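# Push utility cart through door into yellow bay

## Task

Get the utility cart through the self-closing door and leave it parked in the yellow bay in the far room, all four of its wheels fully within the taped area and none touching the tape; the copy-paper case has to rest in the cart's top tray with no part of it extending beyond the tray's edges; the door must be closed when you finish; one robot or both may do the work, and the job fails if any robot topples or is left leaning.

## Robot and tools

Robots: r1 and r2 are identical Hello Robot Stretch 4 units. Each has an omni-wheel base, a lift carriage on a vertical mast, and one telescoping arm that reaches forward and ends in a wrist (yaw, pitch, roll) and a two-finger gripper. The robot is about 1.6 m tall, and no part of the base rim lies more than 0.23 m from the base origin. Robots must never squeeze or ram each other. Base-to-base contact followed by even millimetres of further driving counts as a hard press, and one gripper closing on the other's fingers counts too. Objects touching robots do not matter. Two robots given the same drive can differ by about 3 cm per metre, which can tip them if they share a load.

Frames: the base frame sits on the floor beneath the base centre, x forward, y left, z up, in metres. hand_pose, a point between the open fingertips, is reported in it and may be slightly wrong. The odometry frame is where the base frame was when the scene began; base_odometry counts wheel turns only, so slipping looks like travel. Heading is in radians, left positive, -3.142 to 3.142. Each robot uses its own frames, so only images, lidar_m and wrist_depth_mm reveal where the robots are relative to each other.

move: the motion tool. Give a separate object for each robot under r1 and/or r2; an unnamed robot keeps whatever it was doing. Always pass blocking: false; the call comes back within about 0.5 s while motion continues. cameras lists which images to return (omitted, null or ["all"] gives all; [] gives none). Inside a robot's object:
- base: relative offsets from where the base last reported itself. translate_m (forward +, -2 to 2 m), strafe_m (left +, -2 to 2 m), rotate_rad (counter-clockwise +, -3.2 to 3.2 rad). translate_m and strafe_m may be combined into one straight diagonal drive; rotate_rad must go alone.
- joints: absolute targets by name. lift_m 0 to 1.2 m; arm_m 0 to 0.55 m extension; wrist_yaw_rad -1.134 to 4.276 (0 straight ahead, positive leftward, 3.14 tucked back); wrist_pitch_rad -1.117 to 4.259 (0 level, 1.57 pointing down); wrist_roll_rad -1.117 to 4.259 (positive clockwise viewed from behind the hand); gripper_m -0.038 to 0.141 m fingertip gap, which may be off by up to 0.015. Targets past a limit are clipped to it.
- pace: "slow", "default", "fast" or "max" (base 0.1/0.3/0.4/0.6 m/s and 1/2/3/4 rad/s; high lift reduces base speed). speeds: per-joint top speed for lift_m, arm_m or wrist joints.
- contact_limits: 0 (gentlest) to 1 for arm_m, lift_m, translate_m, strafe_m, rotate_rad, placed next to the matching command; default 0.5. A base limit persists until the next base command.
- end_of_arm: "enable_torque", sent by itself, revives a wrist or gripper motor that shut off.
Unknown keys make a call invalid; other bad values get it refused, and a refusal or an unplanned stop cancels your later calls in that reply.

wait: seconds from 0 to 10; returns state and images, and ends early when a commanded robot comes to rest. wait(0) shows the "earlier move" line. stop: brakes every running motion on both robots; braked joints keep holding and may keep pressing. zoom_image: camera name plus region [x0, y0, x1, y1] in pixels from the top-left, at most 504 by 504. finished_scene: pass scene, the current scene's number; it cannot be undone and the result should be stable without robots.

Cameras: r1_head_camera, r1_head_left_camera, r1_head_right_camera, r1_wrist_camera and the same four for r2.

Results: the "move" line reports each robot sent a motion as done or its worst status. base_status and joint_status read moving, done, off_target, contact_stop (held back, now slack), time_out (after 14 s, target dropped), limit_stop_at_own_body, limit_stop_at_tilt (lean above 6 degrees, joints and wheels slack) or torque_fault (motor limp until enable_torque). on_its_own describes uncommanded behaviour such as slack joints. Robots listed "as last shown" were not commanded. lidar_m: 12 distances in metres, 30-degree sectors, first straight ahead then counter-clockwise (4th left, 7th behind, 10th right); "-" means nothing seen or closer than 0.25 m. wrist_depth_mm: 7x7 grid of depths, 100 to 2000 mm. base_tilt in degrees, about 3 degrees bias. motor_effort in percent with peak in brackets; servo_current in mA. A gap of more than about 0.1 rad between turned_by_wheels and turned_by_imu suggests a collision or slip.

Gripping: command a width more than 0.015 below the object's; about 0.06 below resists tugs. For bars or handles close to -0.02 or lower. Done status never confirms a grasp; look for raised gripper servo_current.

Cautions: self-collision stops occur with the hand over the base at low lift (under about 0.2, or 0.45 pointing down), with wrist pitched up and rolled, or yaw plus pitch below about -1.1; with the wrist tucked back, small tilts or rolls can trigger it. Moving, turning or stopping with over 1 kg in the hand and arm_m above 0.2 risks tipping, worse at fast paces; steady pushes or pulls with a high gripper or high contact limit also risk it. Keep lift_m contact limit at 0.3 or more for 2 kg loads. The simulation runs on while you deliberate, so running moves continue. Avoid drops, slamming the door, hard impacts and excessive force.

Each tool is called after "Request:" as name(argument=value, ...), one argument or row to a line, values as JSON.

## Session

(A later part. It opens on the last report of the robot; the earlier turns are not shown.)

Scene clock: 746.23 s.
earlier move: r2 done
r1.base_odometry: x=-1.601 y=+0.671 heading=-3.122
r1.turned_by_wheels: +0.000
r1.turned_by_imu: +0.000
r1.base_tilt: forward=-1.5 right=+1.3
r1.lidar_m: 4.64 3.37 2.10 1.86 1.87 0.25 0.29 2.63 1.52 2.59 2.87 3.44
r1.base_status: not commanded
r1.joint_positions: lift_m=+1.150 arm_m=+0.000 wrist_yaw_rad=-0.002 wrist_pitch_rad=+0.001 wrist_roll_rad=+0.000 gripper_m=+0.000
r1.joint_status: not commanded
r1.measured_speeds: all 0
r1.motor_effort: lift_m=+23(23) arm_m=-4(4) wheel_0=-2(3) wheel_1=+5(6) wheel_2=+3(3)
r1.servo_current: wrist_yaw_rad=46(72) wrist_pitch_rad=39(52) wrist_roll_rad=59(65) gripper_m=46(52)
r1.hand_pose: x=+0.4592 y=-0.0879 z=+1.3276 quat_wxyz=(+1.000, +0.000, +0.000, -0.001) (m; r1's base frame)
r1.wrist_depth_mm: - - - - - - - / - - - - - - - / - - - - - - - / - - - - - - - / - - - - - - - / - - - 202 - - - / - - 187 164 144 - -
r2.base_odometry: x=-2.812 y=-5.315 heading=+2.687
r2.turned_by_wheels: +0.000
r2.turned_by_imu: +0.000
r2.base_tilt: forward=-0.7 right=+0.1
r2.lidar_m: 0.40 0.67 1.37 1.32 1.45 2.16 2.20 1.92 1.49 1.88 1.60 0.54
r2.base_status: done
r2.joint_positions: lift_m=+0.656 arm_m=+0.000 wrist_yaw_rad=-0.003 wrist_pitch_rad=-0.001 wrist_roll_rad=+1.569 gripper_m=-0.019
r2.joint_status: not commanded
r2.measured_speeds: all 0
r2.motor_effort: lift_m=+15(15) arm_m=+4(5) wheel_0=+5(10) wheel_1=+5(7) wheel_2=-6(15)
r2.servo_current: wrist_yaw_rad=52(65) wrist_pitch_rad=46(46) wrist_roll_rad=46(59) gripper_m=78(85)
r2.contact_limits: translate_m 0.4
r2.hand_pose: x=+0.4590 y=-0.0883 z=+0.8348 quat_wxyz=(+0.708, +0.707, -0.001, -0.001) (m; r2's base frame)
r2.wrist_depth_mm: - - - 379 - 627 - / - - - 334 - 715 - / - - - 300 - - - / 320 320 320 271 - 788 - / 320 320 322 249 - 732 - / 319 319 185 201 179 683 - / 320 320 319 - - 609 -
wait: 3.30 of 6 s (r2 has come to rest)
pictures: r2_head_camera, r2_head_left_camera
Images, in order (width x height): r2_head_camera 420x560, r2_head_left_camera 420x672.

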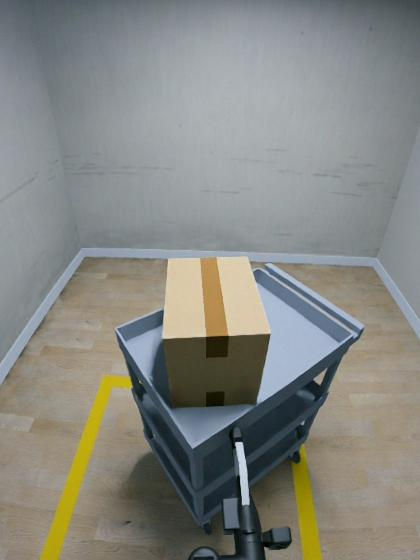

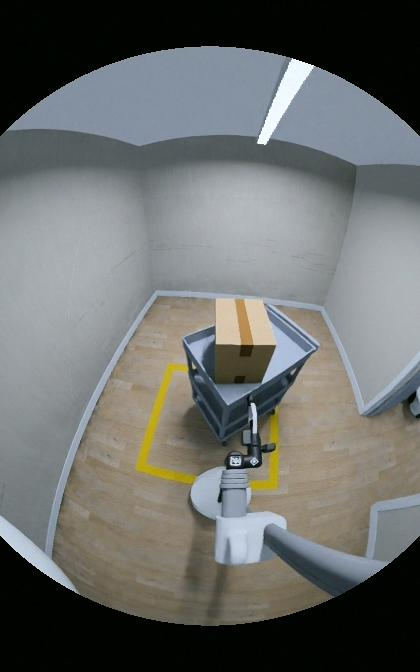

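Request:
move(
  blocking=false,
  r2={"base":{"translate_m":-0.25}},
  cameras=[],
)

Request:
wait(
  seconds=3,
  cameras=[],
)

Request:
move(
  blocking=false,
  r2={"base":{"translate_m":-0.19,"strafe_m":-1.08},"joints":{"gripper_m":0.138}},
  cameras=[],
)

Request:
wait(
  seconds=6,
  cameras=["r2_head_camera","r2_head_left_camera"],
)

Scene clock: 771.47 s.
move: r2 moving
r1: as last shown
r1.base_tilt: forward=-1.6 right=+1.3
r1.lidar_m: 4.65 3.39 2.09 1.87 1.89 0.25 0.30 2.63 1.53 2.57 2.85 3.43
r1.motor_effort: lift_m=+23(23) arm_m=-4(4) wheel_0=-2(2) wheel_1=+6(6) wheel_2=+3(3)
r1.servo_current: wrist_yaw_rad=39(65) wrist_pitch_rad=46(46) wrist_roll_rad=46(65) gripper_m=39(46)
r1.wrist_depth_mm: - - - - - - - / - - - - - - - / - - - - - - - / - - - - - - - / - - - - - - - / - - - 203 - - - / - - 188 164 145 - -
r2.base_odometry: x=-2.784 y=-5.329 heading=+2.687
r2.turned_by_wheels: +0.000
r2.turned_by_imu: +0.000
r2.base_tilt: forward=-0.6 right=+0.1
r2.lidar_m: 0.42 0.75 1.35 1.32 1.45 2.16 2.17 1.93 1.49 2.04 1.63 0.56
r2.base_status: translate_m moving
r2.joint_positions: lift_m=+0.656 arm_m=+0.000 wrist_yaw_rad=-0.003 wrist_pitch_rad=-0.001 wrist_roll_rad=+1.569 gripper_m=-0.019
r2.joint_status: not commanded
r2.measured_speeds: translate_m=-0.120 strafe_m=+0.000 rotate_rad=+0.002 lift_m=+0.000 arm_m=+0.000 wrist_yaw_rad=+0.000 wrist_pitch_rad=+0.000 wrist_roll_rad=+0.000
r2.motor_effort: lift_m=+15(15) arm_m=+4(4) wheel_0=-6(10) wheel_1=-8(8) wheel_2=+12(12)
r2.servo_current: wrist_yaw_rad=39(59) wrist_pitch_rad=39(46) wrist_roll_rad=39(59) gripper_m=78(85)
r2.hand_pose: x=+0.4590 y=-0.0883 z=+0.8348 quat_wxyz=(+0.708, +0.707, -0.001, -0.001) (m; r2's base frame)
r2.wrist_depth_mm: - - - 404 - 661 413 / - - - 364 - 741 - / - - - 325 - 854 - / - 349 349 298 - 778 - / 347 347 347 272 - 732 - / 347 349 187 201 179 683 - / - 347 349 - - - -
pictures: none
No camera images: "cameras" was empty.

Scene clock: 773.27 s.
earlier move: r2 done
r1.base_odometry: x=-1.601 y=+0.671 heading=-3.122
r1.turned_by_wheels: +0.000
r1.turned_by_imu: +0.000
r1.base_tilt: forward=-1.6 right=+1.3
r1.lidar_m: 4.64 3.40 2.10 1.86 1.85 0.25 0.27 2.66 1.52 2.63 2.85 3.46
r1.base_status: not commanded
r1.joint_positions: lift_m=+1.150 arm_m=+0.000 wrist_yaw_rad=-0.002 wrist_pitch_rad=+0.001 wrist_roll_rad=+0.000 gripper_m=+0.000
r1.joint_status: not commanded
r1.measured_speeds: all 0
r1.motor_effort: lift_m=+23(23) arm_m=-4(4) wheel_0=-2(3) wheel_1=+5(6) wheel_2=+3(3)
r1.servo_current: wrist_yaw_rad=59(65) wrist_pitch_rad=39(46) wrist_roll_rad=39(72) gripper_m=46(52)
r1.hand_pose: x=+0.4592 y=-0.0879 z=+1.3276 quat_wxyz=(+1.000, +0.000, +0.000, -0.001) (m; r1's base frame)
r1.wrist_depth_mm: - - - - - - - / - - - - - - - / - - - - - - - / - - - - - - - / - - - - - - - / - - - 204 - - - / - - 187 164 145 - -
r2.base_odometry: x=-2.587 y=-5.425 heading=+2.687
r2.turned_by_wheels: +0.000
r2.turned_by_imu: +0.000
r2.base_tilt: forward=-0.7 right=+0.1
r2.lidar_m: 0.63 1.80 1.39 1.37 1.46 2.00 1.96 1.89 1.45 1.45 1.70 0.83
r2.base_status: done
r2.joint_positions: lift_m=+0.656 arm_m=+0.000 wrist_yaw_rad=-0.003 wrist_pitch_rad=-0.001 wrist_roll_rad=+1.569 gripper_m=-0.019
r2.joint_status: not commanded
r2.measured_speeds: all 0
r2.motor_effort: lift_m=+15(15) arm_m=+4(5) wheel_0=-3(10) wheel_1=-4(8) wheel_2=+3(13)
r2.servo_current: wrist_yaw_rad=52(59) wrist_pitch_rad=46(46) wrist_roll_rad=46(59) gripper_m=78(85)
r2.hand_pose: x=+0.4590 y=-0.0882 z=+0.8348 quat_wxyz=(+0.708, +0.707, -0.001, -0.001) (m; r2's base frame)
r2.wrist_depth_mm: - - - - - 1336 1138 / - - - - - 854 1205 / - - - 569 - - - / - - 569 521 - 521 512 / - - 574 480 - - 466 / - - 187 200 179 - 439 / - - - - - 603 1118
wait: 1.80 of 3 s (r2 has come to rest)
pictures: none
No camera images: "cameras" was empty.

Scene clock: 773.77 s.
move: r2 moving
r1: as last shown
r1.lidar_m: 4.66 3.40 2.10 1.86 1.87 0.25 0.28 2.62 1.53 2.62 2.85 3.45
r1.motor_effort: lift_m=+23(23) arm_m=-4(4) wheel_0=-2(2) wheel_1=+5(6) wheel_2=+3(3)
r1.servo_current: wrist_yaw_rad=59(65) wrist_pitch_rad=39(46) wrist_roll_rad=46(65) gripper_m=46(52)
r1.wrist_depth_mm: - - - - - - - / - - - - - - - / - - - - - - - / - - - - - - - / - - - - - - - / - - - 203 - - - / - - 187 164 145 - -
r2.base_odometry: x=-2.568 y=-5.398 heading=+2.688
r2.turned_by_wheels: +0.000
r2.turned_by_imu: +0.000
r2.base_tilt: forward=-0.7 right=+0.0
r2.lidar_m: 0.66 1.05 1.41 1.39 1.53 1.98 1.93 1.87 1.40 1.41 1.70 0.86
r2.base_status: translate_m moving; strafe_m moving
r2.joint_positions: lift_m=+0.656 arm_m=+0.000 wrist_yaw_rad=-0.003 wrist_pitch_rad=-0.001 wrist_roll_rad=+1.569 gripper_m=+0.005
r2.joint_status: gripper_m moving
r2.measured_speeds: translate_m=-0.022 strafe_m=-0.128 rotate_rad=-0.002 lift_m=+0.000 arm_m=+0.000 wrist_yaw_rad=+0.000 wrist_pitch_rad=+0.000 wrist_roll_rad=+0.000
r2.motor_effort: lift_m=+15(15) arm_m=+4(4) wheel_0=+10(11) wheel_1=-10(12) wheel_2=+6(8)
r2.servo_current: wrist_yaw_rad=46(59) wrist_pitch_rad=39(46) wrist_roll_rad=52(52) gripper_m=98(98)
r2.hand_pose: x=+0.4590 y=-0.0882 z=+0.8348 quat_wxyz=(+0.708, +0.707, -0.001, -0.001) (m; r2's base frame)
r2.wrist_depth_mm: - - - - - 1537 1138 / - - - - - 931 1205 / - - - 591 - - - / - - - 539 - 539 - / - - 569 500 - 508 488 / - - 569 193 174 - 445 / - - 574 - - - 831
pictures: none
No camera images: "cameras" was empty.

Scene clock: 778.33 s.
earlier move: r2 done
r1.base_odometry: x=-1.601 y=+0.671 heading=-3.122
r1.turned_by_wheels: +0.000
r1.turned_by_imu: +0.000
r1.base_tilt: forward=-1.6 right=+1.3
r1.lidar_m: 4.65 3.42 2.09 1.86 1.88 0.25 0.30 1.65 1.51 2.58 2.86 3.45
r1.base_status: not commanded
r1.joint_positions: lift_m=+1.150 arm_m=+0.000 wrist_yaw_rad=-0.002 wrist_pitch_rad=+0.001 wrist_roll_rad=+0.000 gripper_m=+0.000
r1.joint_status: not commanded
r1.measured_speeds: all 0
r1.motor_effort: lift_m=+23(23) arm_m=-4(4) wheel_0=-2(3) wheel_1=+5(6) wheel_2=+3(3)
r1.servo_current: wrist_yaw_rad=39(72) wrist_pitch_rad=52(52) wrist_roll_rad=33(65) gripper_m=39(52)
r1.hand_pose: x=+0.4592 y=-0.0879 z=+1.3276 quat_wxyz=(+1.000, +0.000, +0.000, -0.001) (m; r1's base frame)
r1.wrist_depth_mm: - - - - - - - / - - - - - - - / - - - - - - - / - - - - - - - / - - - - - - - / - - - 204 - - - / - - 187 164 145 - -
r2.base_odometry: x=-1.943 y=-4.537 heading=+2.688
r2.turned_by_wheels: +0.000
r2.turned_by_imu: +0.000
r2.base_tilt: forward=-0.7 right=+0.1
r2.lidar_m: 2.24 1.27 1.33 2.46 2.48 1.91 1.05 0.46 0.34 0.34 1.37 1.08
r2.base_status: done
r2.joint_positions: lift_m=+0.656 arm_m=+0.000 wrist_yaw_rad=-0.003 wrist_pitch_rad=-0.001 wrist_roll_rad=+1.569 gripper_m=+0.138
r2.joint_status: all done
r2.measured_speeds: all 0
r2.motor_effort: lift_m=+16(16) arm_m=+4(5) wheel_0=+3(12) wheel_1=+0(13) wheel_2=+5(9)
r2.servo_current: wrist_yaw_rad=59(59) wrist_pitch_rad=33(52) wrist_roll_rad=52(59) gripper_m=52(124)
r2.hand_pose: x=+0.4590 y=-0.0882 z=+0.8347 quat_wxyz=(+0.708, +0.707, -0.001, -0.001) (m; r2's base frame)
r2.wrist_depth_mm: - - - - - - - / - - - - - - 1138 / - - - - - 1708 1160 / - - - - - 1708 1182 / - - - - - 1576 1182 / - - - - - 1366 1205 / - - - - - 1863 1160
wait: 4.57 of 6 s (r2 has come to rest)
pictures: r2_head_camera, r2_head_left_camera
Images, in order (width x height): r2_head_camera 420x560, r2_head_left_camera 420x672.

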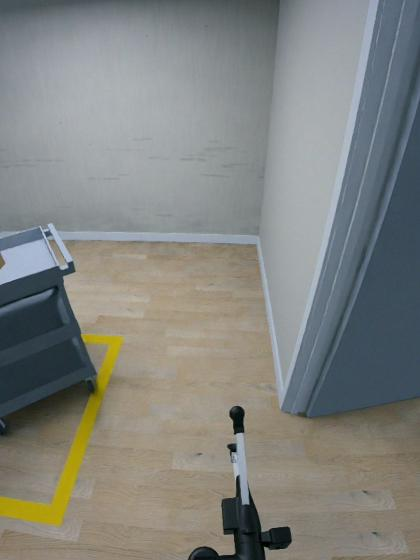

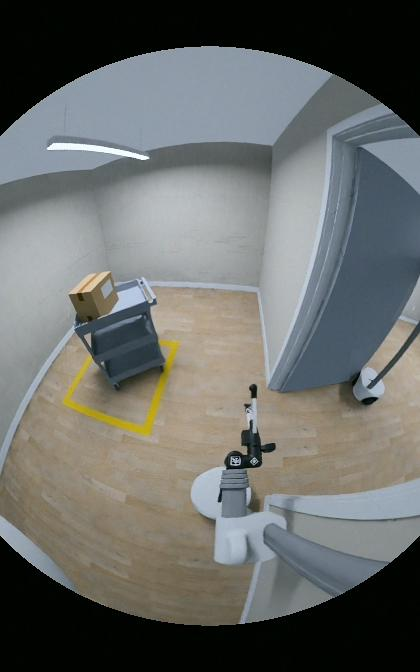

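Request:
move(
  blocking=false,
  r2={"base":{"translate_m":1.5,"strafe_m":-0.23}},
  cameras=[],
)

Request:
wait(
  seconds=8,
  cameras=["r2_head_left_camera"],
)

Request:
move(
  blocking=false,
  r2={"base":{"rotate_rad":1.9}},
  cameras=[],
)

Request:
wait(
  seconds=4,
  cameras=["r2_head_camera","r2_head_left_camera","r2_wrist_camera"],
)

Scene clock: 788.03 s.
move: r2 moving
r1: as last shown
r1.lidar_m: 4.65 3.38 2.11 1.87 1.88 0.25 0.30 1.63 1.52 2.63 2.86 3.46
r1.motor_effort: lift_m=+23(23) arm_m=-4(4) wheel_0=-2(2) wheel_1=+6(6) wheel_2=+3(3)
r1.servo_current: wrist_yaw_rad=26(72) wrist_pitch_rad=39(39) wrist_roll_rad=52(59) gripper_m=46(46)
r1.wrist_depth_mm: - - - - - - - / - - - - - - - / - - - - - - - / - - - - - - - / - - - - - - - / - - - 203 - - - / - - 187 164 145 - -
r2.base_odometry: x=-1.969 y=-4.519 heading=+2.688
r2.turned_by_wheels: +0.000
r2.turned_by_imu: +0.001
r2.base_tilt: forward=-0.7 right=+0.1
r2.lidar_m: 2.17 1.24 1.29 2.45 2.48 1.95 1.04 0.46 0.36 0.36 1.29 1.03
r2.base_status: translate_m moving; strafe_m moving
r2.joint_positions: lift_m=+0.656 arm_m=+0.000 wrist_yaw_rad=-0.003 wrist_pitch_rad=-0.001 wrist_roll_rad=+1.569 gripper_m=+0.138
r2.joint_status: not commanded
r2.measured_speeds: translate_m=+0.121 strafe_m=-0.018 rotate_rad=-0.002 lift_m=+0.000 arm_m=+0.000 wrist_yaw_rad=+0.000 wrist_pitch_rad=+0.000 wrist_roll_rad=+0.000
r2.motor_effort: lift_m=+15(15) arm_m=+4(5) wheel_0=+10(12) wheel_1=+5(7) wheel_2=-11(12)
r2.servo_current: wrist_yaw_rad=33(52) wrist_pitch_rad=39(46) wrist_roll_rad=39(59) gripper_m=52(59)
r2.hand_pose: x=+0.4590 y=-0.0882 z=+0.8347 quat_wxyz=(+0.708, +0.707, -0.001, -0.001) (m; r2's base frame)
r2.wrist_depth_mm: - - - - - - - / - - - - - - 1160 / - - - - - 1756 1182 / - - - - - 1708 1182 / - - - - - 1576 1160 / - - - - - 1397 1160 / - - - - - 1808 1160
pictures: none
No camera images: "cameras" was empty.

Scene clock: 794.07 s.
earlier move: r2 done
r1.base_odometry: x=-1.601 y=+0.671 heading=-3.122
r1.turned_by_wheels: +0.000
r1.turned_by_imu: +0.000
r1.base_tilt: forward=-1.6 right=+1.3
r1.lidar_m: 4.65 3.37 2.11 1.84 1.87 0.25 0.31 2.79 1.52 2.63 2.85 3.45
r1.base_status: not commanded
r1.joint_positions: lift_m=+1.150 arm_m=+0.000 wrist_yaw_rad=-0.002 wrist_pitch_rad=+0.001 wrist_roll_rad=+0.000 gripper_m=+0.000
r1.joint_status: not commanded
r1.measured_speeds: all 0
r1.motor_effort: lift_m=+23(23) arm_m=-4(4) wheel_0=-2(3) wheel_1=+5(6) wheel_2=+3(3)
r1.servo_current: wrist_yaw_rad=46(72) wrist_pitch_rad=39(52) wrist_roll_rad=59(72) gripper_m=39(52)
r1.hand_pose: x=+0.4592 y=-0.0879 z=+1.3276 quat_wxyz=(+1.000, +0.000, +0.000, -0.001) (m; r1's base frame)
r1.wrist_depth_mm: - - - - - - - / - - - - - - - / - - - - - - - / - - - - - - - / - - - - - - - / - - - 203 - - - / - - 187 164 145 - -
r2.base_odometry: x=-3.190 y=-3.673 heading=+2.688
r2.turned_by_wheels: +0.000
r2.turned_by_imu: +0.002
r2.base_tilt: forward=-0.7 right=+0.0
r2.lidar_m: 1.35 1.46 2.16 0.83 0.81 3.45 1.55 0.34 0.28 0.26 0.28 0.45
r2.base_status: done
r2.joint_positions: lift_m=+0.656 arm_m=+0.000 wrist_yaw_rad=-0.003 wrist_pitch_rad=-0.001 wrist_roll_rad=+1.569 gripper_m=+0.138
r2.joint_status: not commanded
r2.measured_speeds: all 0
r2.motor_effort: lift_m=+15(16) arm_m=+4(5) wheel_0=+3(12) wheel_1=+5(8) wheel_2=-2(15)
r2.servo_current: wrist_yaw_rad=46(65) wrist_pitch_rad=39(46) wrist_roll_rad=46(59) gripper_m=46(59)
r2.hand_pose: x=+0.4590 y=-0.0882 z=+0.8347 quat_wxyz=(+0.708, +0.707, -0.001, -0.001) (m; r2's base frame)
r2.wrist_depth_mm: - - - - - - - / - - - - - - - / - - - - - - 1118 / - - - - - - 1098 / - - - - - - 1138 / - 187 177 157 186 187 1160 / - - - - - - 1138
wait: 6.03 of 8 s (r2 has come to rest)
pictures: r2_head_left_camera
Images, in order (width x height): r2_head_left_camera 420x672.

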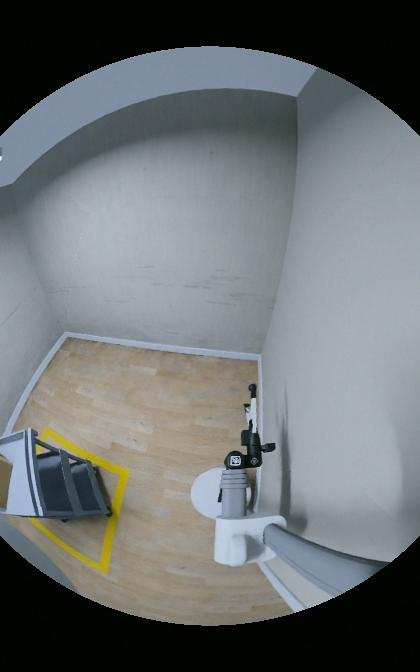

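Scene clock: 794.57 s.
move: r2 moving
r1: as last shown
r1.lidar_m: 4.65 3.37 2.12 1.86 1.88 0.25 0.33 2.80 1.53 2.63 2.86 3.45
r1.motor_effort: lift_m=+23(23) arm_m=-4(4) wheel_0=-2(2) wheel_1=+5(6) wheel_2=+2(3)
r1.servo_current: wrist_yaw_rad=52(65) wrist_pitch_rad=46(46) wrist_roll_rad=52(65) gripper_m=39(46)
r1.wrist_depth_mm: - - - - - - - / - - - - - - - / - - - - - - - / - - - - - - - / - - - - - - - / - - - 202 - - - / - - 188 164 144 - -
r2.base_odometry: x=-3.190 y=-3.673 heading=+2.939
r2.turned_by_wheels: +0.251
r2.turned_by_imu: +0.244
r2.base_tilt: forward=-0.7 right=+0.1
r2.lidar_m: 1.36 1.67 0.97 0.80 3.09 3.39 0.47 0.30 0.25 0.25 0.34 0.66
r2.base_status: rotate_rad moving
r2.joint_positions: lift_m=+0.656 arm_m=+0.000 wrist_yaw_rad=-0.003 wrist_pitch_rad=-0.001 wrist_roll_rad=+1.569 gripper_m=+0.138
r2.joint_status: not commanded
r2.measured_speeds: translate_m=+0.001 strafe_m=+0.001 rotate_rad=+0.979 lift_m=+0.000 arm_m=+0.000 wrist_yaw_rad=+0.000 wrist_pitch_rad=+0.000 wrist_roll_rad=+0.000
r2.motor_effort: lift_m=+15(16) arm_m=+4(4) wheel_0=-7(10) wheel_1=-9(11) wheel_2=-11(12)
r2.servo_current: wrist_yaw_rad=39(65) wrist_pitch_rad=33(46) wrist_roll_rad=52(59) gripper_m=46(52)
r2.hand_pose: x=+0.4590 y=-0.0882 z=+0.8347 quat_wxyz=(+0.708, +0.707, -0.001, -0.001) (m; r2's base frame)
r2.wrist_depth_mm: - - - - - - 1008 / - - - - - - 1042 / - - - - - - 1078 / - - - - - - 1118 / - - - - - 1229 1160 / - 187 177 156 187 206 1182 / - - - - - - 1160
pictures: none
No camera images: "cameras" was empty.

Scene clock: 796.30 s.
earlier move: r2 done
r1.base_odometry: x=-1.601 y=+0.671 heading=-3.122
r1.turned_by_wheels: +0.000
r1.turned_by_imu: +0.000
r1.base_tilt: forward=-1.6 right=+1.3
r1.lidar_m: 4.65 3.39 2.11 1.88 1.87 0.25 0.28 2.76 1.52 2.63 2.87 3.48
r1.base_status: not commanded
r1.joint_positions: lift_m=+1.150 arm_m=+0.000 wrist_yaw_rad=-0.002 wrist_pitch_rad=+0.001 wrist_roll_rad=+0.000 gripper_m=+0.000
r1.joint_status: not commanded
r1.measured_speeds: all 0
r1.motor_effort: lift_m=+23(23) arm_m=-4(4) wheel_0=-3(3) wheel_1=+5(6) wheel_2=+3(3)
r1.servo_current: wrist_yaw_rad=65(65) wrist_pitch_rad=33(52) wrist_roll_rad=46(72) gripper_m=46(52)
r1.hand_pose: x=+0.4592 y=-0.0879 z=+1.3276 quat_wxyz=(+1.000, +0.000, +0.000, -0.001) (m; r1's base frame)
r1.wrist_depth_mm: - - - - - - - / - - - - - - - / - - - - - - - / - - - - - - - / - - - - - - - / - - - 204 - - - / - - 187 165 145 - -
r2.base_odometry: x=-3.190 y=-3.673 heading=-1.696
r2.turned_by_wheels: +1.648
r2.turned_by_imu: +1.605
r2.base_tilt: forward=-0.7 right=+0.0
r2.lidar_m: 0.80 3.23 1.87 0.45 0.29 0.25 0.28 0.38 0.77 1.40 1.76 0.93
r2.base_status: done
r2.joint_positions: lift_m=+0.656 arm_m=+0.000 wrist_yaw_rad=-0.002 wrist_pitch_rad=-0.001 wrist_roll_rad=+1.569 gripper_m=+0.138
r2.joint_status: not commanded
r2.measured_speeds: all 0
r2.motor_effort: lift_m=+16(16) arm_m=+4(4) wheel_0=-3(13) wheel_1=-4(11) wheel_2=-4(13)
r2.servo_current: wrist_yaw_rad=52(65) wrist_pitch_rad=33(46) wrist_roll_rad=52(59) gripper_m=46(59)
r2.hand_pose: x=+0.4591 y=-0.0881 z=+0.8347 quat_wxyz=(+0.708, +0.707, -0.001, +0.000) (m; r2's base frame)
r2.wrist_depth_mm: - - - - - 1661 1138 / - - - - - 741 1138 / - - - 1042 - 707 - / - - 946 904 - 668 - / - - 976 661 - 654 - / - - - 634 197 634 1182 / - - - - - 1863 1160
wait: 1.73 of 4 s (r2 has come to rest)
pictures: r2_head_camera, r2_head_left_camera, r2_wrist_camera
Images, in order (width x height): r2_head_camera 420x560, r2_head_left_camera 420x672, r2_wrist_camera 616x392.

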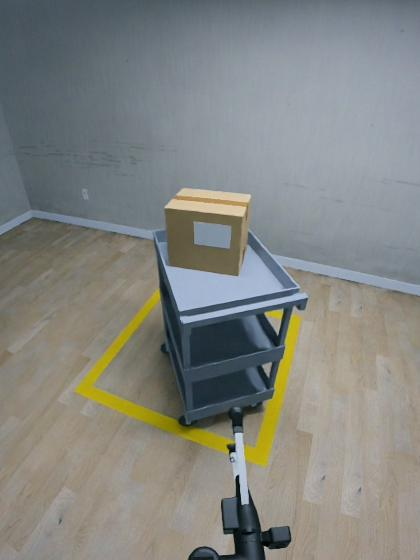

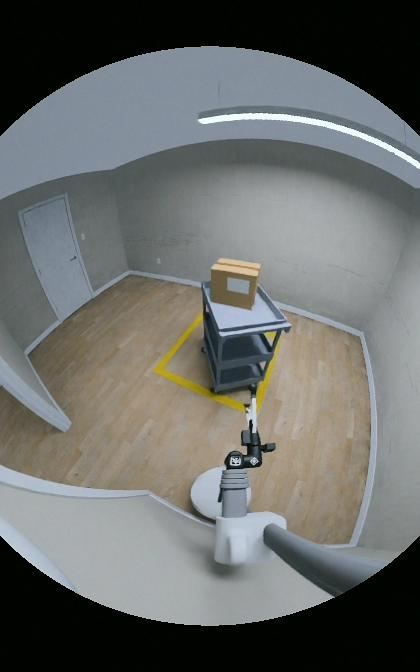

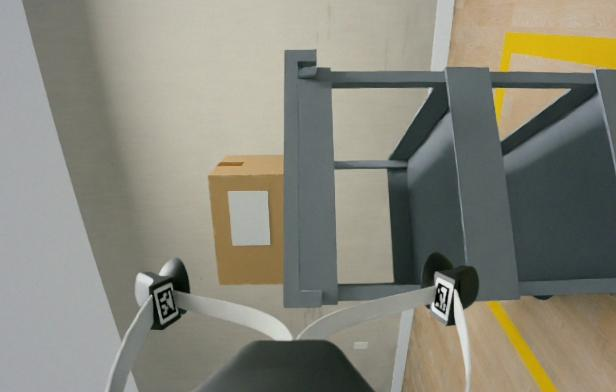

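Request:
move(
  blocking=false,
  r2={"base":{"translate_m":0.5,"strafe_m":-0.06},"pace":"slow","contact_limits":{"translate_m":0.4}},
  cameras=[],
)

Request:
wait(
  seconds=7,
  cameras=[],
)

Request:
move(
  blocking=false,
  r2={"joints":{"gripper_m":0.0}},
  cameras=[],
)

Request:
wait(
  seconds=2,
  cameras=["r2_head_camera","r2_wrist_camera"],
)

Scene clock: 811.70 s.
move: r2 moving
r1: as last shown
r1.lidar_m: 4.64 3.38 2.11 1.87 1.88 0.25 0.31 2.80 1.53 2.61 2.86 3.45
r1.motor_effort: lift_m=+23(23) arm_m=-4(4) wheel_0=-2(2) wheel_1=+5(6) wheel_2=+3(3)
r1.servo_current: wrist_yaw_rad=46(52) wrist_pitch_rad=39(46) wrist_roll_rad=39(72) gripper_m=46(46)
r1.wrist_depth_mm: - - - - - - - / - - - - - - - / - - - - - - - / - - - - - - - / - - - - - - - / - - - 203 - - - / - - 187 164 144 - -
r2.base_odometry: x=-3.193 y=-3.685 heading=-1.696
r2.turned_by_wheels: +0.000
r2.turned_by_imu: +0.001
r2.base_tilt: forward=-0.6 right=+0.0
r2.lidar_m: 0.80 3.25 1.97 0.45 0.32 0.26 0.27 0.37 0.79 1.41 1.77 0.90
r2.base_status: translate_m moving; strafe_m moving
r2.joint_positions: lift_m=+0.656 arm_m=+0.000 wrist_yaw_rad=-0.002 wrist_pitch_rad=-0.001 wrist_roll_rad=+1.569 gripper_m=+0.138
r2.joint_status: not commanded
r2.measured_speeds: translate_m=+0.049 strafe_m=-0.006 rotate_rad=+0.000 lift_m=+0.000 arm_m=+0.000 wrist_yaw_rad=+0.000 wrist_pitch_rad=+0.000 wrist_roll_rad=+0.000
r2.motor_effort: lift_m=+15(16) arm_m=+4(4) wheel_0=+6(9) wheel_1=+7(7) wheel_2=-9(11)
r2.servo_current: wrist_yaw_rad=39(52) wrist_pitch_rad=39(46) wrist_roll_rad=39(59) gripper_m=52(52)
r2.contact_limits: translate_m 0.4
r2.hand_pose: x=+0.4591 y=-0.0881 z=+0.8347 quat_wxyz=(+0.708, +0.707, -0.001, +0.000) (m; r2's base frame)
r2.wrist_depth_mm: - - - - - 1618 1160 / - - - - - 732 1160 / - - - 1025 - 691 - / - - 931 904 - 668 - / - - 960 647 - 640 - / - - 991 569 198 627 1160 / - - - - - 1863 1160
pictures: none
No camera images: "cameras" was empty.

Scene clock: 817.50 s.
earlier move: r2 done
r1.base_odometry: x=-1.601 y=+0.671 heading=-3.122
r1.turned_by_wheels: +0.000
r1.turned_by_imu: +0.000
r1.base_tilt: forward=-1.6 right=+1.3
r1.lidar_m: 4.64 3.38 2.11 1.87 1.89 0.25 0.30 2.80 1.53 2.62 2.85 3.46
r1.base_status: not commanded
r1.joint_positions: lift_m=+1.150 arm_m=+0.000 wrist_yaw_rad=-0.002 wrist_pitch_rad=+0.001 wrist_roll_rad=+0.000 gripper_m=+0.000
r1.joint_status: not commanded
r1.measured_speeds: all 0
r1.motor_effort: lift_m=+23(23) arm_m=-4(4) wheel_0=-2(3) wheel_1=+6(6) wheel_2=+3(3)
r1.servo_current: wrist_yaw_rad=46(72) wrist_pitch_rad=39(52) wrist_roll_rad=46(72) gripper_m=46(52)
r1.hand_pose: x=+0.4592 y=-0.0879 z=+1.3276 quat_wxyz=(+1.000, +0.000, +0.000, -0.001) (m; r1's base frame)
r1.wrist_depth_mm: - - - - - - - / - - - - - - - / - - - - - - - / - - - - - - - / - - - - - - - / - - - 203 - - - / - - 187 165 145 - -
r2.base_odometry: x=-3.312 y=-4.162 heading=-1.696
r2.turned_by_wheels: +0.000
r2.turned_by_imu: +0.001
r2.base_tilt: forward=-0.7 right=+0.1
r2.lidar_m: 0.36 0.36 3.24 1.56 0.79 0.75 0.73 0.97 1.49 1.54 1.94 0.42
r2.base_status: done
r2.joint_positions: lift_m=+0.656 arm_m=+0.000 wrist_yaw_rad=-0.002 wrist_pitch_rad=-0.001 wrist_roll_rad=+1.569 gripper_m=+0.138
r2.joint_status: not commanded
r2.measured_speeds: all 0
r2.motor_effort: lift_m=+15(16) arm_m=+4(4) wheel_0=+3(11) wheel_1=+5(7) wheel_2=-9(12)
r2.servo_current: wrist_yaw_rad=52(65) wrist_pitch_rad=39(46) wrist_roll_rad=39(65) gripper_m=46(59)
r2.contact_limits: translate_m 0.4
r2.hand_pose: x=+0.4591 y=-0.0881 z=+0.8347 quat_wxyz=(+0.708, +0.707, -0.001, +0.000) (m; r2's base frame)
r2.wrist_depth_mm: - - 193 257 265 1618 1182 / - - - 248 - 1618 469 / - - 178 237 239 707 - / - 530 455 230 - 820 - / - 477 462 223 224 - - / - 215 162 215 194 - - / - - 521 - - 768 -
wait: 5.80 of 7 s (r2 has come to rest)
pictures: none
No camera images: "cameras" was empty.

Scene clock: 818.00 s.
move: r2 moving
r1: as last shown
r1.lidar_m: 4.65 3.42 2.11 1.87 1.89 0.25 0.29 2.75 1.51 2.59 2.86 3.42
r1.motor_effort: lift_m=+23(23) arm_m=-4(4) wheel_0=-2(2) wheel_1=+6(6) wheel_2=+3(3)
r1.servo_current: wrist_yaw_rad=46(59) wrist_pitch_rad=33(46) wrist_roll_rad=59(72) gripper_m=39(46)
r1.wrist_depth_mm: - - - - - - - / - - - - - - - / - - - - - - - / - - - - - - - / - - - - - - - / - - - 203 - - - / - - 187 164 145 - -
r2.base_odometry: x=-3.312 y=-4.162 heading=-1.696
r2.turned_by_wheels: +0.000
r2.turned_by_imu: +0.000
r2.base_tilt: forward=-0.7 right=+0.0
r2.lidar_m: 0.34 0.37 3.22 1.58 0.79 0.74 0.74 1.00 1.50 1.51 1.96 0.43
r2.base_status: not commanded
r2.joint_positions: lift_m=+0.656 arm_m=+0.000 wrist_yaw_rad=-0.002 wrist_pitch_rad=-0.001 wrist_roll_rad=+1.569 gripper_m=+0.126
r2.joint_status: gripper_m moving
r2.measured_speeds: all 0
r2.motor_effort: lift_m=+16(16) arm_m=+4(4) wheel_0=+3(4) wheel_1=+5(5) wheel_2=-9(9)
r2.servo_current: wrist_yaw_rad=39(52) wrist_pitch_rad=39(39) wrist_roll_rad=46(52) gripper_m=98(98)
r2.contact_limits: translate_m 0.4
r2.hand_pose: x=+0.4591 y=-0.0881 z=+0.8347 quat_wxyz=(+0.708, +0.707, -0.001, +0.000) (m; r2's base frame)
r2.wrist_depth_mm: - - 192 258 263 1576 1182 / - - - 247 - 1661 473 / - - 178 239 240 699 - / - 530 459 229 - 820 - / - 477 462 222 223 - - / - - 160 215 193 - - / - - 517 - - - -
pictures: none
No camera images: "cameras" was empty.

Scene clock: 819.80 s.
earlier move: r2 done
r1.base_odometry: x=-1.601 y=+0.671 heading=-3.122
r1.turned_by_wheels: +0.000
r1.turned_by_imu: +0.000
r1.base_tilt: forward=-1.5 right=+1.3
r1.lidar_m: 4.64 3.39 2.11 1.87 1.87 0.25 0.30 2.77 1.50 2.63 2.86 3.44
r1.base_status: not commanded
r1.joint_positions: lift_m=+1.150 arm_m=+0.000 wrist_yaw_rad=-0.002 wrist_pitch_rad=+0.001 wrist_roll_rad=+0.000 gripper_m=+0.000
r1.joint_status: not commanded
r1.measured_speeds: all 0
r1.motor_effort: lift_m=+23(23) arm_m=-4(4) wheel_0=-2(3) wheel_1=+5(6) wheel_2=+3(3)
r1.servo_current: wrist_yaw_rad=59(65) wrist_pitch_rad=39(46) wrist_roll_rad=39(72) gripper_m=39(46)
r1.hand_pose: x=+0.4592 y=-0.0879 z=+1.3276 quat_wxyz=(+1.000, +0.000, +0.000, -0.001) (m; r1's base frame)
r1.wrist_depth_mm: - - - - - - - / - - - - - - - / - - - - - - - / - - - - - - - / - - - - - - - / - - - 203 - - - / - - 187 164 145 - -
r2.base_odometry: x=-3.312 y=-4.162 heading=-1.695
r2.turned_by_wheels: +0.000
r2.turned_by_imu: +0.001
r2.base_tilt: forward=-0.6 right=+0.0
r2.lidar_m: 0.32 0.33 3.22 1.57 0.79 0.74 0.78 1.00 1.49 1.53 1.94 0.43
r2.base_status: not commanded
r2.joint_positions: lift_m=+0.656 arm_m=+0.000 wrist_yaw_rad=+0.002 wrist_pitch_rad=+0.002 wrist_roll_rad=+1.569 gripper_m=+0.002
r2.joint_status: all done
r2.measured_speeds: all 0
r2.motor_effort: lift_m=+15(16) arm_m=+4(4) wheel_0=+2(4) wheel_1=+5(5) wheel_2=-2(9)
r2.servo_current: wrist_yaw_rad=52(59) wrist_pitch_rad=39(46) wrist_roll_rad=39(59) gripper_m=195(429)
r2.contact_limits: translate_m 0.4
r2.hand_pose: x=+0.4594 y=-0.0870 z=+0.8339 quat_wxyz=(+0.708, +0.707, +0.001, +0.000) (m; r2's base frame)
r2.wrist_depth_mm: - - 167 236 - 1537 1160 / - - 160 227 - 1618 466 / - - 156 219 - 699 - / - 452 151 211 - - - / - 445 146 204 203 778 - / - 459 141 198 190 163 - / - 496 136 - - 715 -
wait: 1.80 of 2 s (r2 has come to rest)
pictures: r2_head_camera, r2_wrist_camera
Images, in order (width x height): r2_head_camera 420x560, r2_wrist_camera 616x392.

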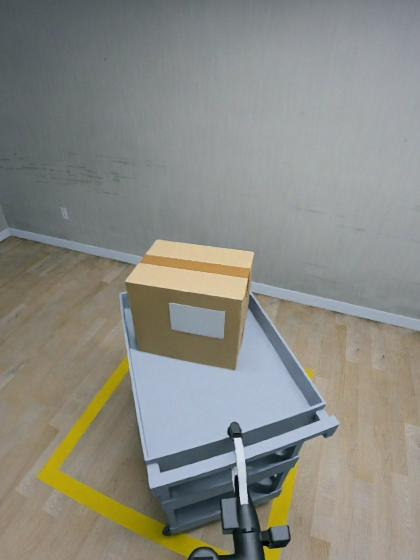

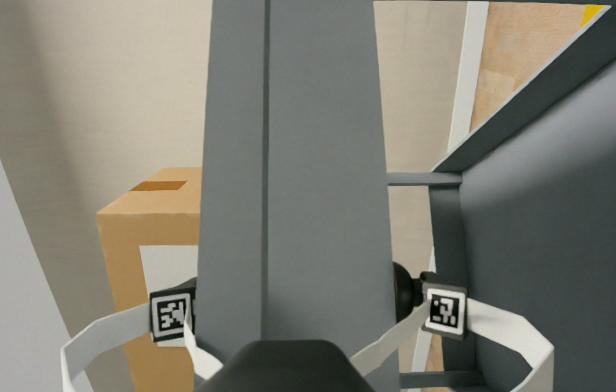

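Request:
move(
  blocking=false,
  r2={"base":{"translate_m":0.2,"strafe_m":0.16},"pace":"slow","contact_limits":{"translate_m":0.4}},
  cameras=[],
)

Request:
wait(
  seconds=5,
  cameras=["r2_head_camera","r2_head_left_camera"],
)

Scene clock: 850.53 s.
move: r2 moving
r1: as last shown
r1.base_tilt: forward=-1.6 right=+1.3
r1.lidar_m: 4.65 3.43 2.13 1.86 1.88 0.25 0.29 2.77 1.52 2.63 2.84 3.45
r1.motor_effort: lift_m=+23(23) arm_m=-4(4) wheel_0=-2(2) wheel_1=+5(6) wheel_2=+3(3)
r1.servo_current: wrist_yaw_rad=52(59) wrist_pitch_rad=39(52) wrist_roll_rad=46(59) gripper_m=39(52)
r1.wrist_depth_mm: - - - - - - - / - - - - - - - / - - - - - - - / - - - - - - - / - - - - - - - / - - - 203 - - - / - - 188 164 145 - -
r2.base_odometry: x=-3.305 y=-4.173 heading=-1.696
r2.turned_by_wheels: -0.001
r2.turned_by_imu: +0.000
r2.base_tilt: forward=-0.7 right=+0.0
r2.lidar_m: 0.29 0.31 3.21 1.59 0.83 0.75 0.75 0.99 1.49 1.54 1.96 0.42
r2.base_status: translate_m moving; strafe_m moving
r2.joint_positions: lift_m=+0.656 arm_m=+0.000 wrist_yaw_rad=-0.001 wrist_pitch_rad=+0.002 wrist_roll_rad=+1.569 gripper_m=+0.002
r2.joint_status: not commanded
r2.measured_speeds: translate_m=+0.041 strafe_m=+0.031 rotate_rad=-0.001 lift_m=+0.000 arm_m=+0.000 wrist_yaw_rad=-0.025 wrist_pitch_rad=+0.000 wrist_roll_rad=+0.000
r2.motor_effort: lift_m=+15(16) arm_m=+4(4) wheel_0=-5(5) wheel_1=+8(9) wheel_2=-15(15)
r2.servo_current: wrist_yaw_rad=52(52) wrist_pitch_rad=39(46) wrist_roll_rad=39(59) gripper_m=163(202)
r2.contact_limits: translate_m 0.4
r2.hand_pose: x=+0.4592 y=-0.0877 z=+0.8338 quat_wxyz=(+0.708, +0.707, +0.000, -0.001) (m; r2's base frame)
r2.wrist_depth_mm: - - 168 237 - 1537 1160 / - - 160 229 - 1661 466 / - - 156 218 - 715 - / - 466 150 210 - - - / - 439 144 202 202 788 - / - 178 138 196 189 163 - / - 492 134 - - 741 -
pictures: none
No camera images: "cameras" was empty.

Scene clock: 853.80 s.
earlier move: r2 done
r1.base_odometry: x=-1.601 y=+0.671 heading=-3.122
r1.turned_by_wheels: +0.000
r1.turned_by_imu: +0.000
r1.base_tilt: forward=-1.6 right=+1.3
r1.lidar_m: 4.65 3.39 2.10 1.87 1.85 0.25 0.28 3.13 1.49 2.62 2.86 3.45
r1.base_status: not commanded
r1.joint_positions: lift_m=+1.150 arm_m=+0.000 wrist_yaw_rad=-0.002 wrist_pitch_rad=+0.001 wrist_roll_rad=+0.000 gripper_m=+0.000
r1.joint_status: not commanded
r1.measured_speeds: all 0
r1.motor_effort: lift_m=+23(23) arm_m=-4(4) wheel_0=-2(3) wheel_1=+6(6) wheel_2=+3(3)
r1.servo_current: wrist_yaw_rad=46(72) wrist_pitch_rad=46(52) wrist_roll_rad=52(65) gripper_m=39(52)
r1.hand_pose: x=+0.4592 y=-0.0879 z=+1.3276 quat_wxyz=(+1.000, +0.000, +0.000, -0.001) (m; r1's base frame)
r1.wrist_depth_mm: - - - - - - - / - - - - - - - / - - - - - - - / - - - - - - - / - - - - - - - / - - - 203 - - - / - - 187 164 145 - -
r2.base_odometry: x=-3.179 y=-4.380 heading=-1.696
r2.turned_by_wheels: +0.000
r2.turned_by_imu: -0.001
r2.base_tilt: forward=-0.7 right=+0.1
r2.lidar_m: 0.38 0.46 2.97 1.45 1.46 0.86 0.90 1.13 1.72 1.77 0.45 0.36
r2.base_status: done
r2.joint_positions: lift_m=+0.656 arm_m=+0.000 wrist_yaw_rad=-0.006 wrist_pitch_rad=+0.002 wrist_roll_rad=+1.569 gripper_m=+0.002
r2.joint_status: not commanded
r2.measured_speeds: all 0
r2.motor_effort: lift_m=+15(16) arm_m=+4(4) wheel_0=-6(12) wheel_1=+4(9) wheel_2=-9(16)
r2.servo_current: wrist_yaw_rad=52(65) wrist_pitch_rad=39(46) wrist_roll_rad=52(65) gripper_m=156(202)
r2.contact_limits: translate_m 0.4
r2.hand_pose: x=+0.4587 y=-0.0892 z=+0.8338 quat_wxyz=(+0.708, +0.707, -0.002, -0.003) (m; r2's base frame)
r2.wrist_depth_mm: - - 113 168 169 - - / - 430 116 174 174 - - / - 413 121 181 181 768 - / - 477 125 187 187 768 - / - 585 130 195 194 - - / - 177 136 202 194 165 - / - - 142 - - 1661 -
wait: 3.27 of 5 s (r2 has come to rest)
pictures: r2_head_camera, r2_head_left_camera
Images, in order (width x height): r2_head_camera 420x560, r2_head_left_camera 420x672.

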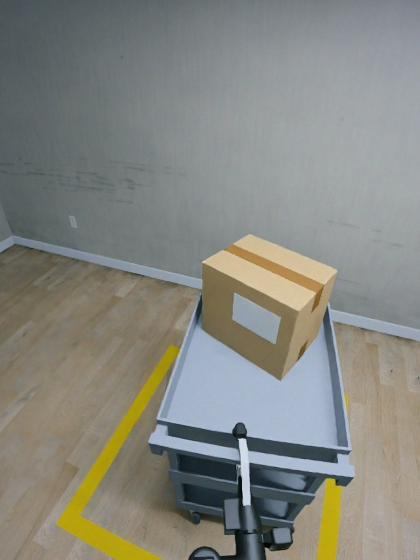

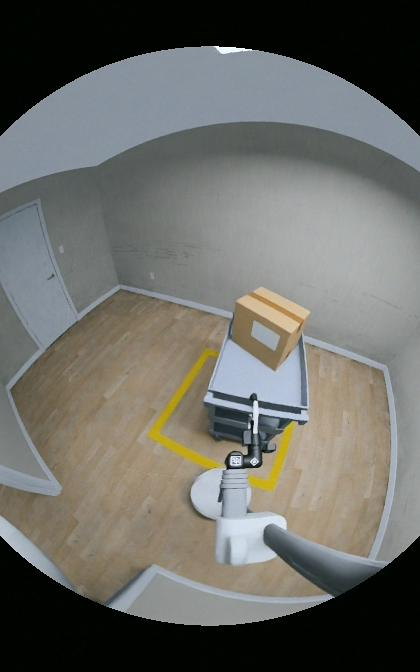

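Request:
move(
  blocking=false,
  cameras=["r2_head_camera","r2_head_left_camera","r2_head_right_camera","r2_wrist_camera"],
)

Scene clock: 872.43 s.
r1.base_odometry: x=-1.601 y=+0.671 heading=-3.122
r1.turned_by_wheels: +0.000
r1.turned_by_imu: +0.000
r1.base_tilt: forward=-1.6 right=+1.3
r1.lidar_m: 4.65 3.37 2.10 1.86 1.89 0.25 0.29 3.13 1.53 2.62 2.85 3.43
r1.base_status: not commanded
r1.joint_positions: lift_m=+1.150 arm_m=+0.000 wrist_yaw_rad=-0.002 wrist_pitch_rad=+0.001 wrist_roll_rad=+0.000 gripper_m=+0.000
r1.joint_status: not commanded
r1.measured_speeds: all 0
r1.motor_effort: lift_m=+23(23) arm_m=-4(4) wheel_0=-2(3) wheel_1=+5(6) wheel_2=+3(3)
r1.servo_current: wrist_yaw_rad=39(72) wrist_pitch_rad=46(52) wrist_roll_rad=46(65) gripper_m=39(52)
r1.hand_pose: x=+0.4592 y=-0.0879 z=+1.3276 quat_wxyz=(+1.000, +0.000, +0.000, -0.001) (m; r1's base frame)
r1.wrist_depth_mm: - - - - - - - / - - - - - - - / - - - - - - - / - - - - - - - / - - - - - - - / - - - 203 - - - / - - 187 164 145 - -
r2.base_odometry: x=-3.179 y=-4.380 heading=-1.696
r2.turned_by_wheels: +0.000
r2.turned_by_imu: +0.000
r2.base_tilt: forward=-0.7 right=+0.1
r2.lidar_m: 0.39 0.41 3.00 1.47 1.48 0.84 0.89 1.10 1.72 1.77 0.43 0.38
r2.base_status: done
r2.joint_positions: lift_m=+0.656 arm_m=+0.000 wrist_yaw_rad=-0.006 wrist_pitch_rad=+0.002 wrist_roll_rad=+1.569 gripper_m=+0.002
r2.joint_status: not commanded
r2.measured_speeds: all 0
r2.motor_effort: lift_m=+15(16) arm_m=+4(4) wheel_0=-6(12) wheel_1=+4(9) wheel_2=-9(16)
r2.servo_current: wrist_yaw_rad=52(65) wrist_pitch_rad=39(46) wrist_roll_rad=46(65) gripper_m=163(202)
r2.contact_limits: translate_m 0.4
r2.hand_pose: x=+0.4587 y=-0.0892 z=+0.8338 quat_wxyz=(+0.708, +0.707, -0.002, -0.003) (m; r2's base frame)
r2.wrist_depth_mm: - - 113 169 169 - - / - 433 117 175 174 - - / - 415 121 181 181 768 - / - 477 126 187 187 798 - / - 580 130 195 195 - - / - 177 136 202 194 165 - / - - 142 - - 1661 -
pictures: r2_head_camera, r2_head_left_camera, r2_head_right_camera, r2_wrist_camera
Images, in order (width x height): r2_head_camera 420x560, r2_head_left_camera 420x672, r2_head_right_camera 420x672, r2_wrist_camera 616x392.

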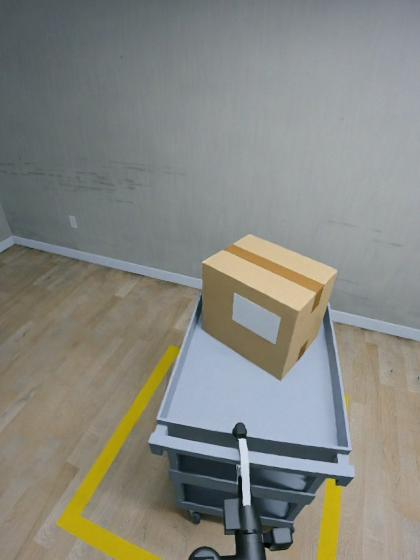

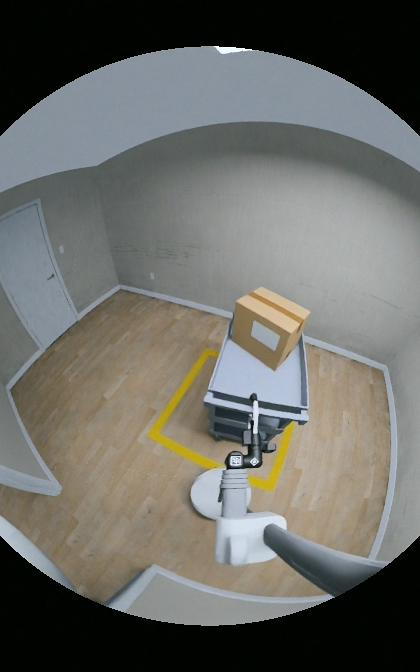

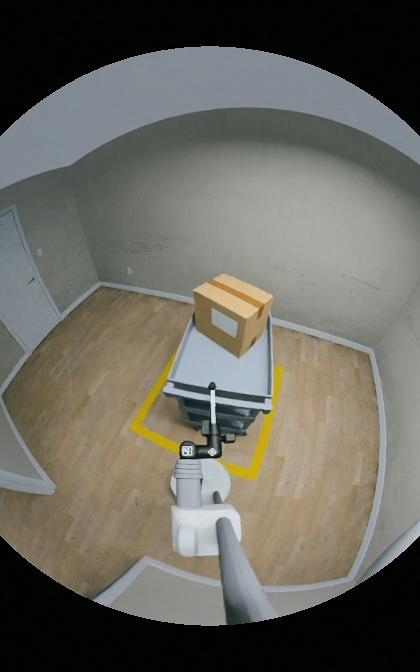

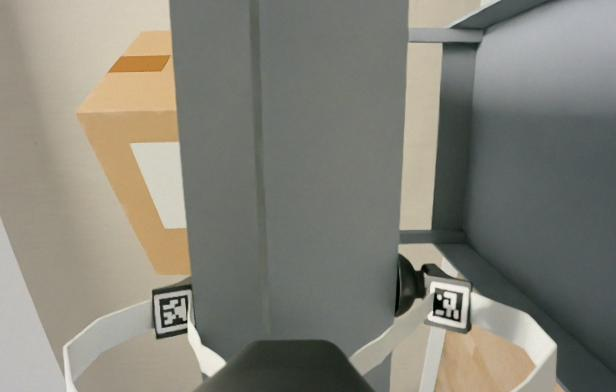

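Request:
move(
  blocking=false,
  r2={"base":{"strafe_m":0.13},"pace":"slow","contact_limits":{"strafe_m":0.4}},
  cameras=[],
)

Request:
wait(
  seconds=5,
  cameras=["r2_head_camera","r2_head_left_camera","r2_head_right_camera"],
)

Scene clock: 885.50 s.
move: r2 moving
r1: as last shown
r1.lidar_m: 4.66 3.39 2.10 1.87 1.87 0.25 0.29 4.11 1.53 2.61 2.86 3.42
r1.servo_current: wrist_yaw_rad=59(65) wrist_pitch_rad=46(46) wrist_roll_rad=65(65) gripper_m=46(46)
r2.base_odometry: x=-3.164 y=-4.382 heading=-1.697
r2.turned_by_wheels: +0.000
r2.turned_by_imu: +0.000
r2.base_tilt: forward=-0.7 right=+0.1
r2.lidar_m: 0.38 2.49 2.96 1.43 1.48 0.85 0.87 1.12 1.73 1.77 0.42 0.37
r2.base_status: strafe_m moving
r2.joint_positions: lift_m=+0.656 arm_m=+0.000 wrist_yaw_rad=-0.006 wrist_pitch_rad=+0.002 wrist_roll_rad=+1.569 gripper_m=+0.002
r2.joint_status: not commanded
r2.measured_speeds: translate_m=-0.001 strafe_m=+0.056 rotate_rad=+0.004 lift_m=+0.000 arm_m=+0.000 wrist_yaw_rad=+0.000 wrist_pitch_rad=+0.000 wrist_roll_rad=+0.000
r2.motor_effort: lift_m=+16(16) arm_m=+3(4) wheel_0=-13(15) wheel_1=+6(8) wheel_2=+0(8)
r2.servo_current: wrist_yaw_rad=46(59) wrist_pitch_rad=39(46) wrist_roll_rad=46(46) gripper_m=156(163)
r2.contact_limits: strafe_m 0.4
r2.hand_pose: x=+0.4587 y=-0.0892 z=+0.8338 quat_wxyz=(+0.708, +0.707, -0.002, -0.003) (m; r2's base frame)
r2.wrist_depth_mm: - 521 113 168 - 707 - / - 424 116 174 - - - / - 418 121 180 181 768 - / - 480 125 187 187 778 - / - 591 131 196 195 - - / - 178 137 204 194 164 - / - - 145 - - 1661 -
pictures: none
No camera images: "cameras" was empty.

Scene clock: 887.43 s.
earlier move: r2 done
r1.base_odometry: x=-1.601 y=+0.671 heading=-3.122
r1.turned_by_wheels: +0.000
r1.turned_by_imu: +0.000
r1.base_tilt: forward=-1.6 right=+1.3
r1.lidar_m: 4.66 3.39 2.10 1.86 1.87 0.25 0.30 2.61 1.52 2.63 2.87 3.43
r1.base_status: not commanded
r1.joint_positions: lift_m=+1.150 arm_m=+0.000 wrist_yaw_rad=-0.002 wrist_pitch_rad=+0.001 wrist_roll_rad=+0.000 gripper_m=+0.000
r1.joint_status: not commanded
r1.measured_speeds: all 0
r1.motor_effort: lift_m=+23(23) arm_m=-4(4) wheel_0=-2(3) wheel_1=+6(6) wheel_2=+3(3)
r1.servo_current: wrist_yaw_rad=65(65) wrist_pitch_rad=39(59) wrist_roll_rad=46(72) gripper_m=52(52)
r1.hand_pose: x=+0.4592 y=-0.0879 z=+1.3276 quat_wxyz=(+1.000, +0.000, +0.000, -0.001) (m; r1's base frame)
r1.wrist_depth_mm: - - - - - - - / - - - - - - - / - - - - - - - / - - - - - - - / - - - - - - - / - - - 204 - - - / - - 187 164 145 - -
r2.base_odometry: x=-3.050 y=-4.397 heading=-1.697
r2.turned_by_wheels: +0.000
r2.turned_by_imu: +0.000
r2.base_tilt: forward=-0.7 right=+0.1
r2.lidar_m: 0.43 2.56 2.89 1.32 1.36 0.80 0.83 1.06 1.83 1.87 0.44 0.40
r2.base_status: done
r2.joint_positions: lift_m=+0.656 arm_m=+0.000 wrist_yaw_rad=-0.002 wrist_pitch_rad=-0.007 wrist_roll_rad=+1.569 gripper_m=+0.001
r2.joint_status: not commanded
r2.measured_speeds: all 0
r2.motor_effort: lift_m=+13(16) arm_m=-4(5) wheel_0=-9(15) wheel_1=+3(9) wheel_2=+2(8)
r2.servo_current: wrist_yaw_rad=52(65) wrist_pitch_rad=59(59) wrist_roll_rad=52(59) gripper_m=72(169)
r2.contact_limits: strafe_m 0.4
r2.hand_pose: x=+0.4592 y=-0.0881 z=+0.8366 quat_wxyz=(+0.708, +0.707, -0.003, +0.002) (m; r2's base frame)
r2.wrist_depth_mm: - 424 418 173 177 - - / - 415 394 185 186 732 - / - 492 477 200 198 - - / - - 559 211 213 - - / - - - 218 230 1921 525 / - - 185 180 182 1808 484 / - - - - - 1708 1255
wait: 1.93 of 5 s (r2 has come to rest)
pictures: r2_head_camera, r2_head_left_camera, r2_head_right_camera
Images, in order (width x height): r2_head_camera 420x560, r2_head_left_camera 420x672, r2_head_right_camera 420x672.

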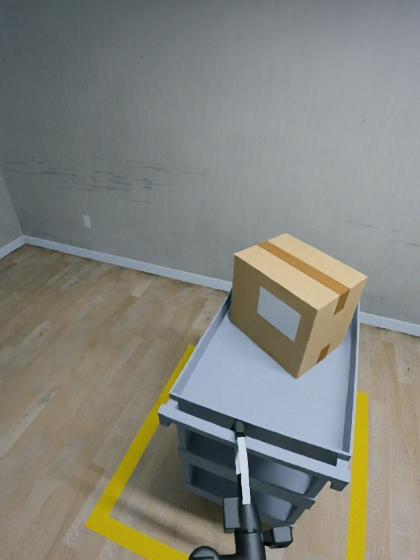

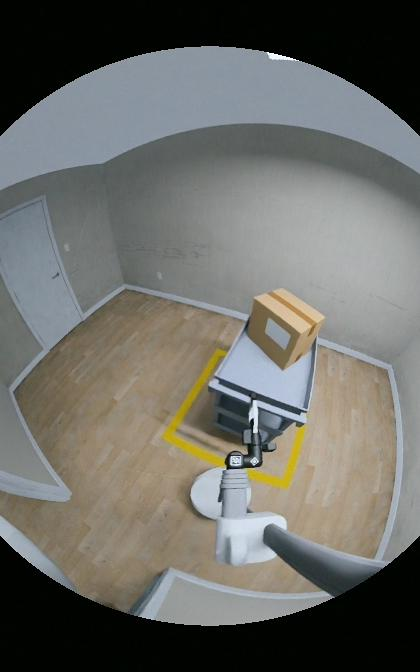

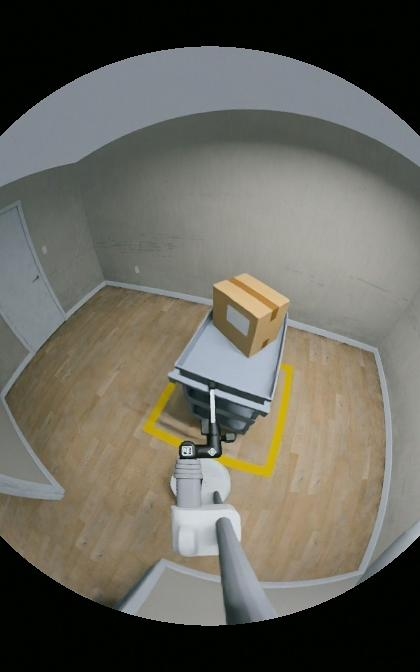

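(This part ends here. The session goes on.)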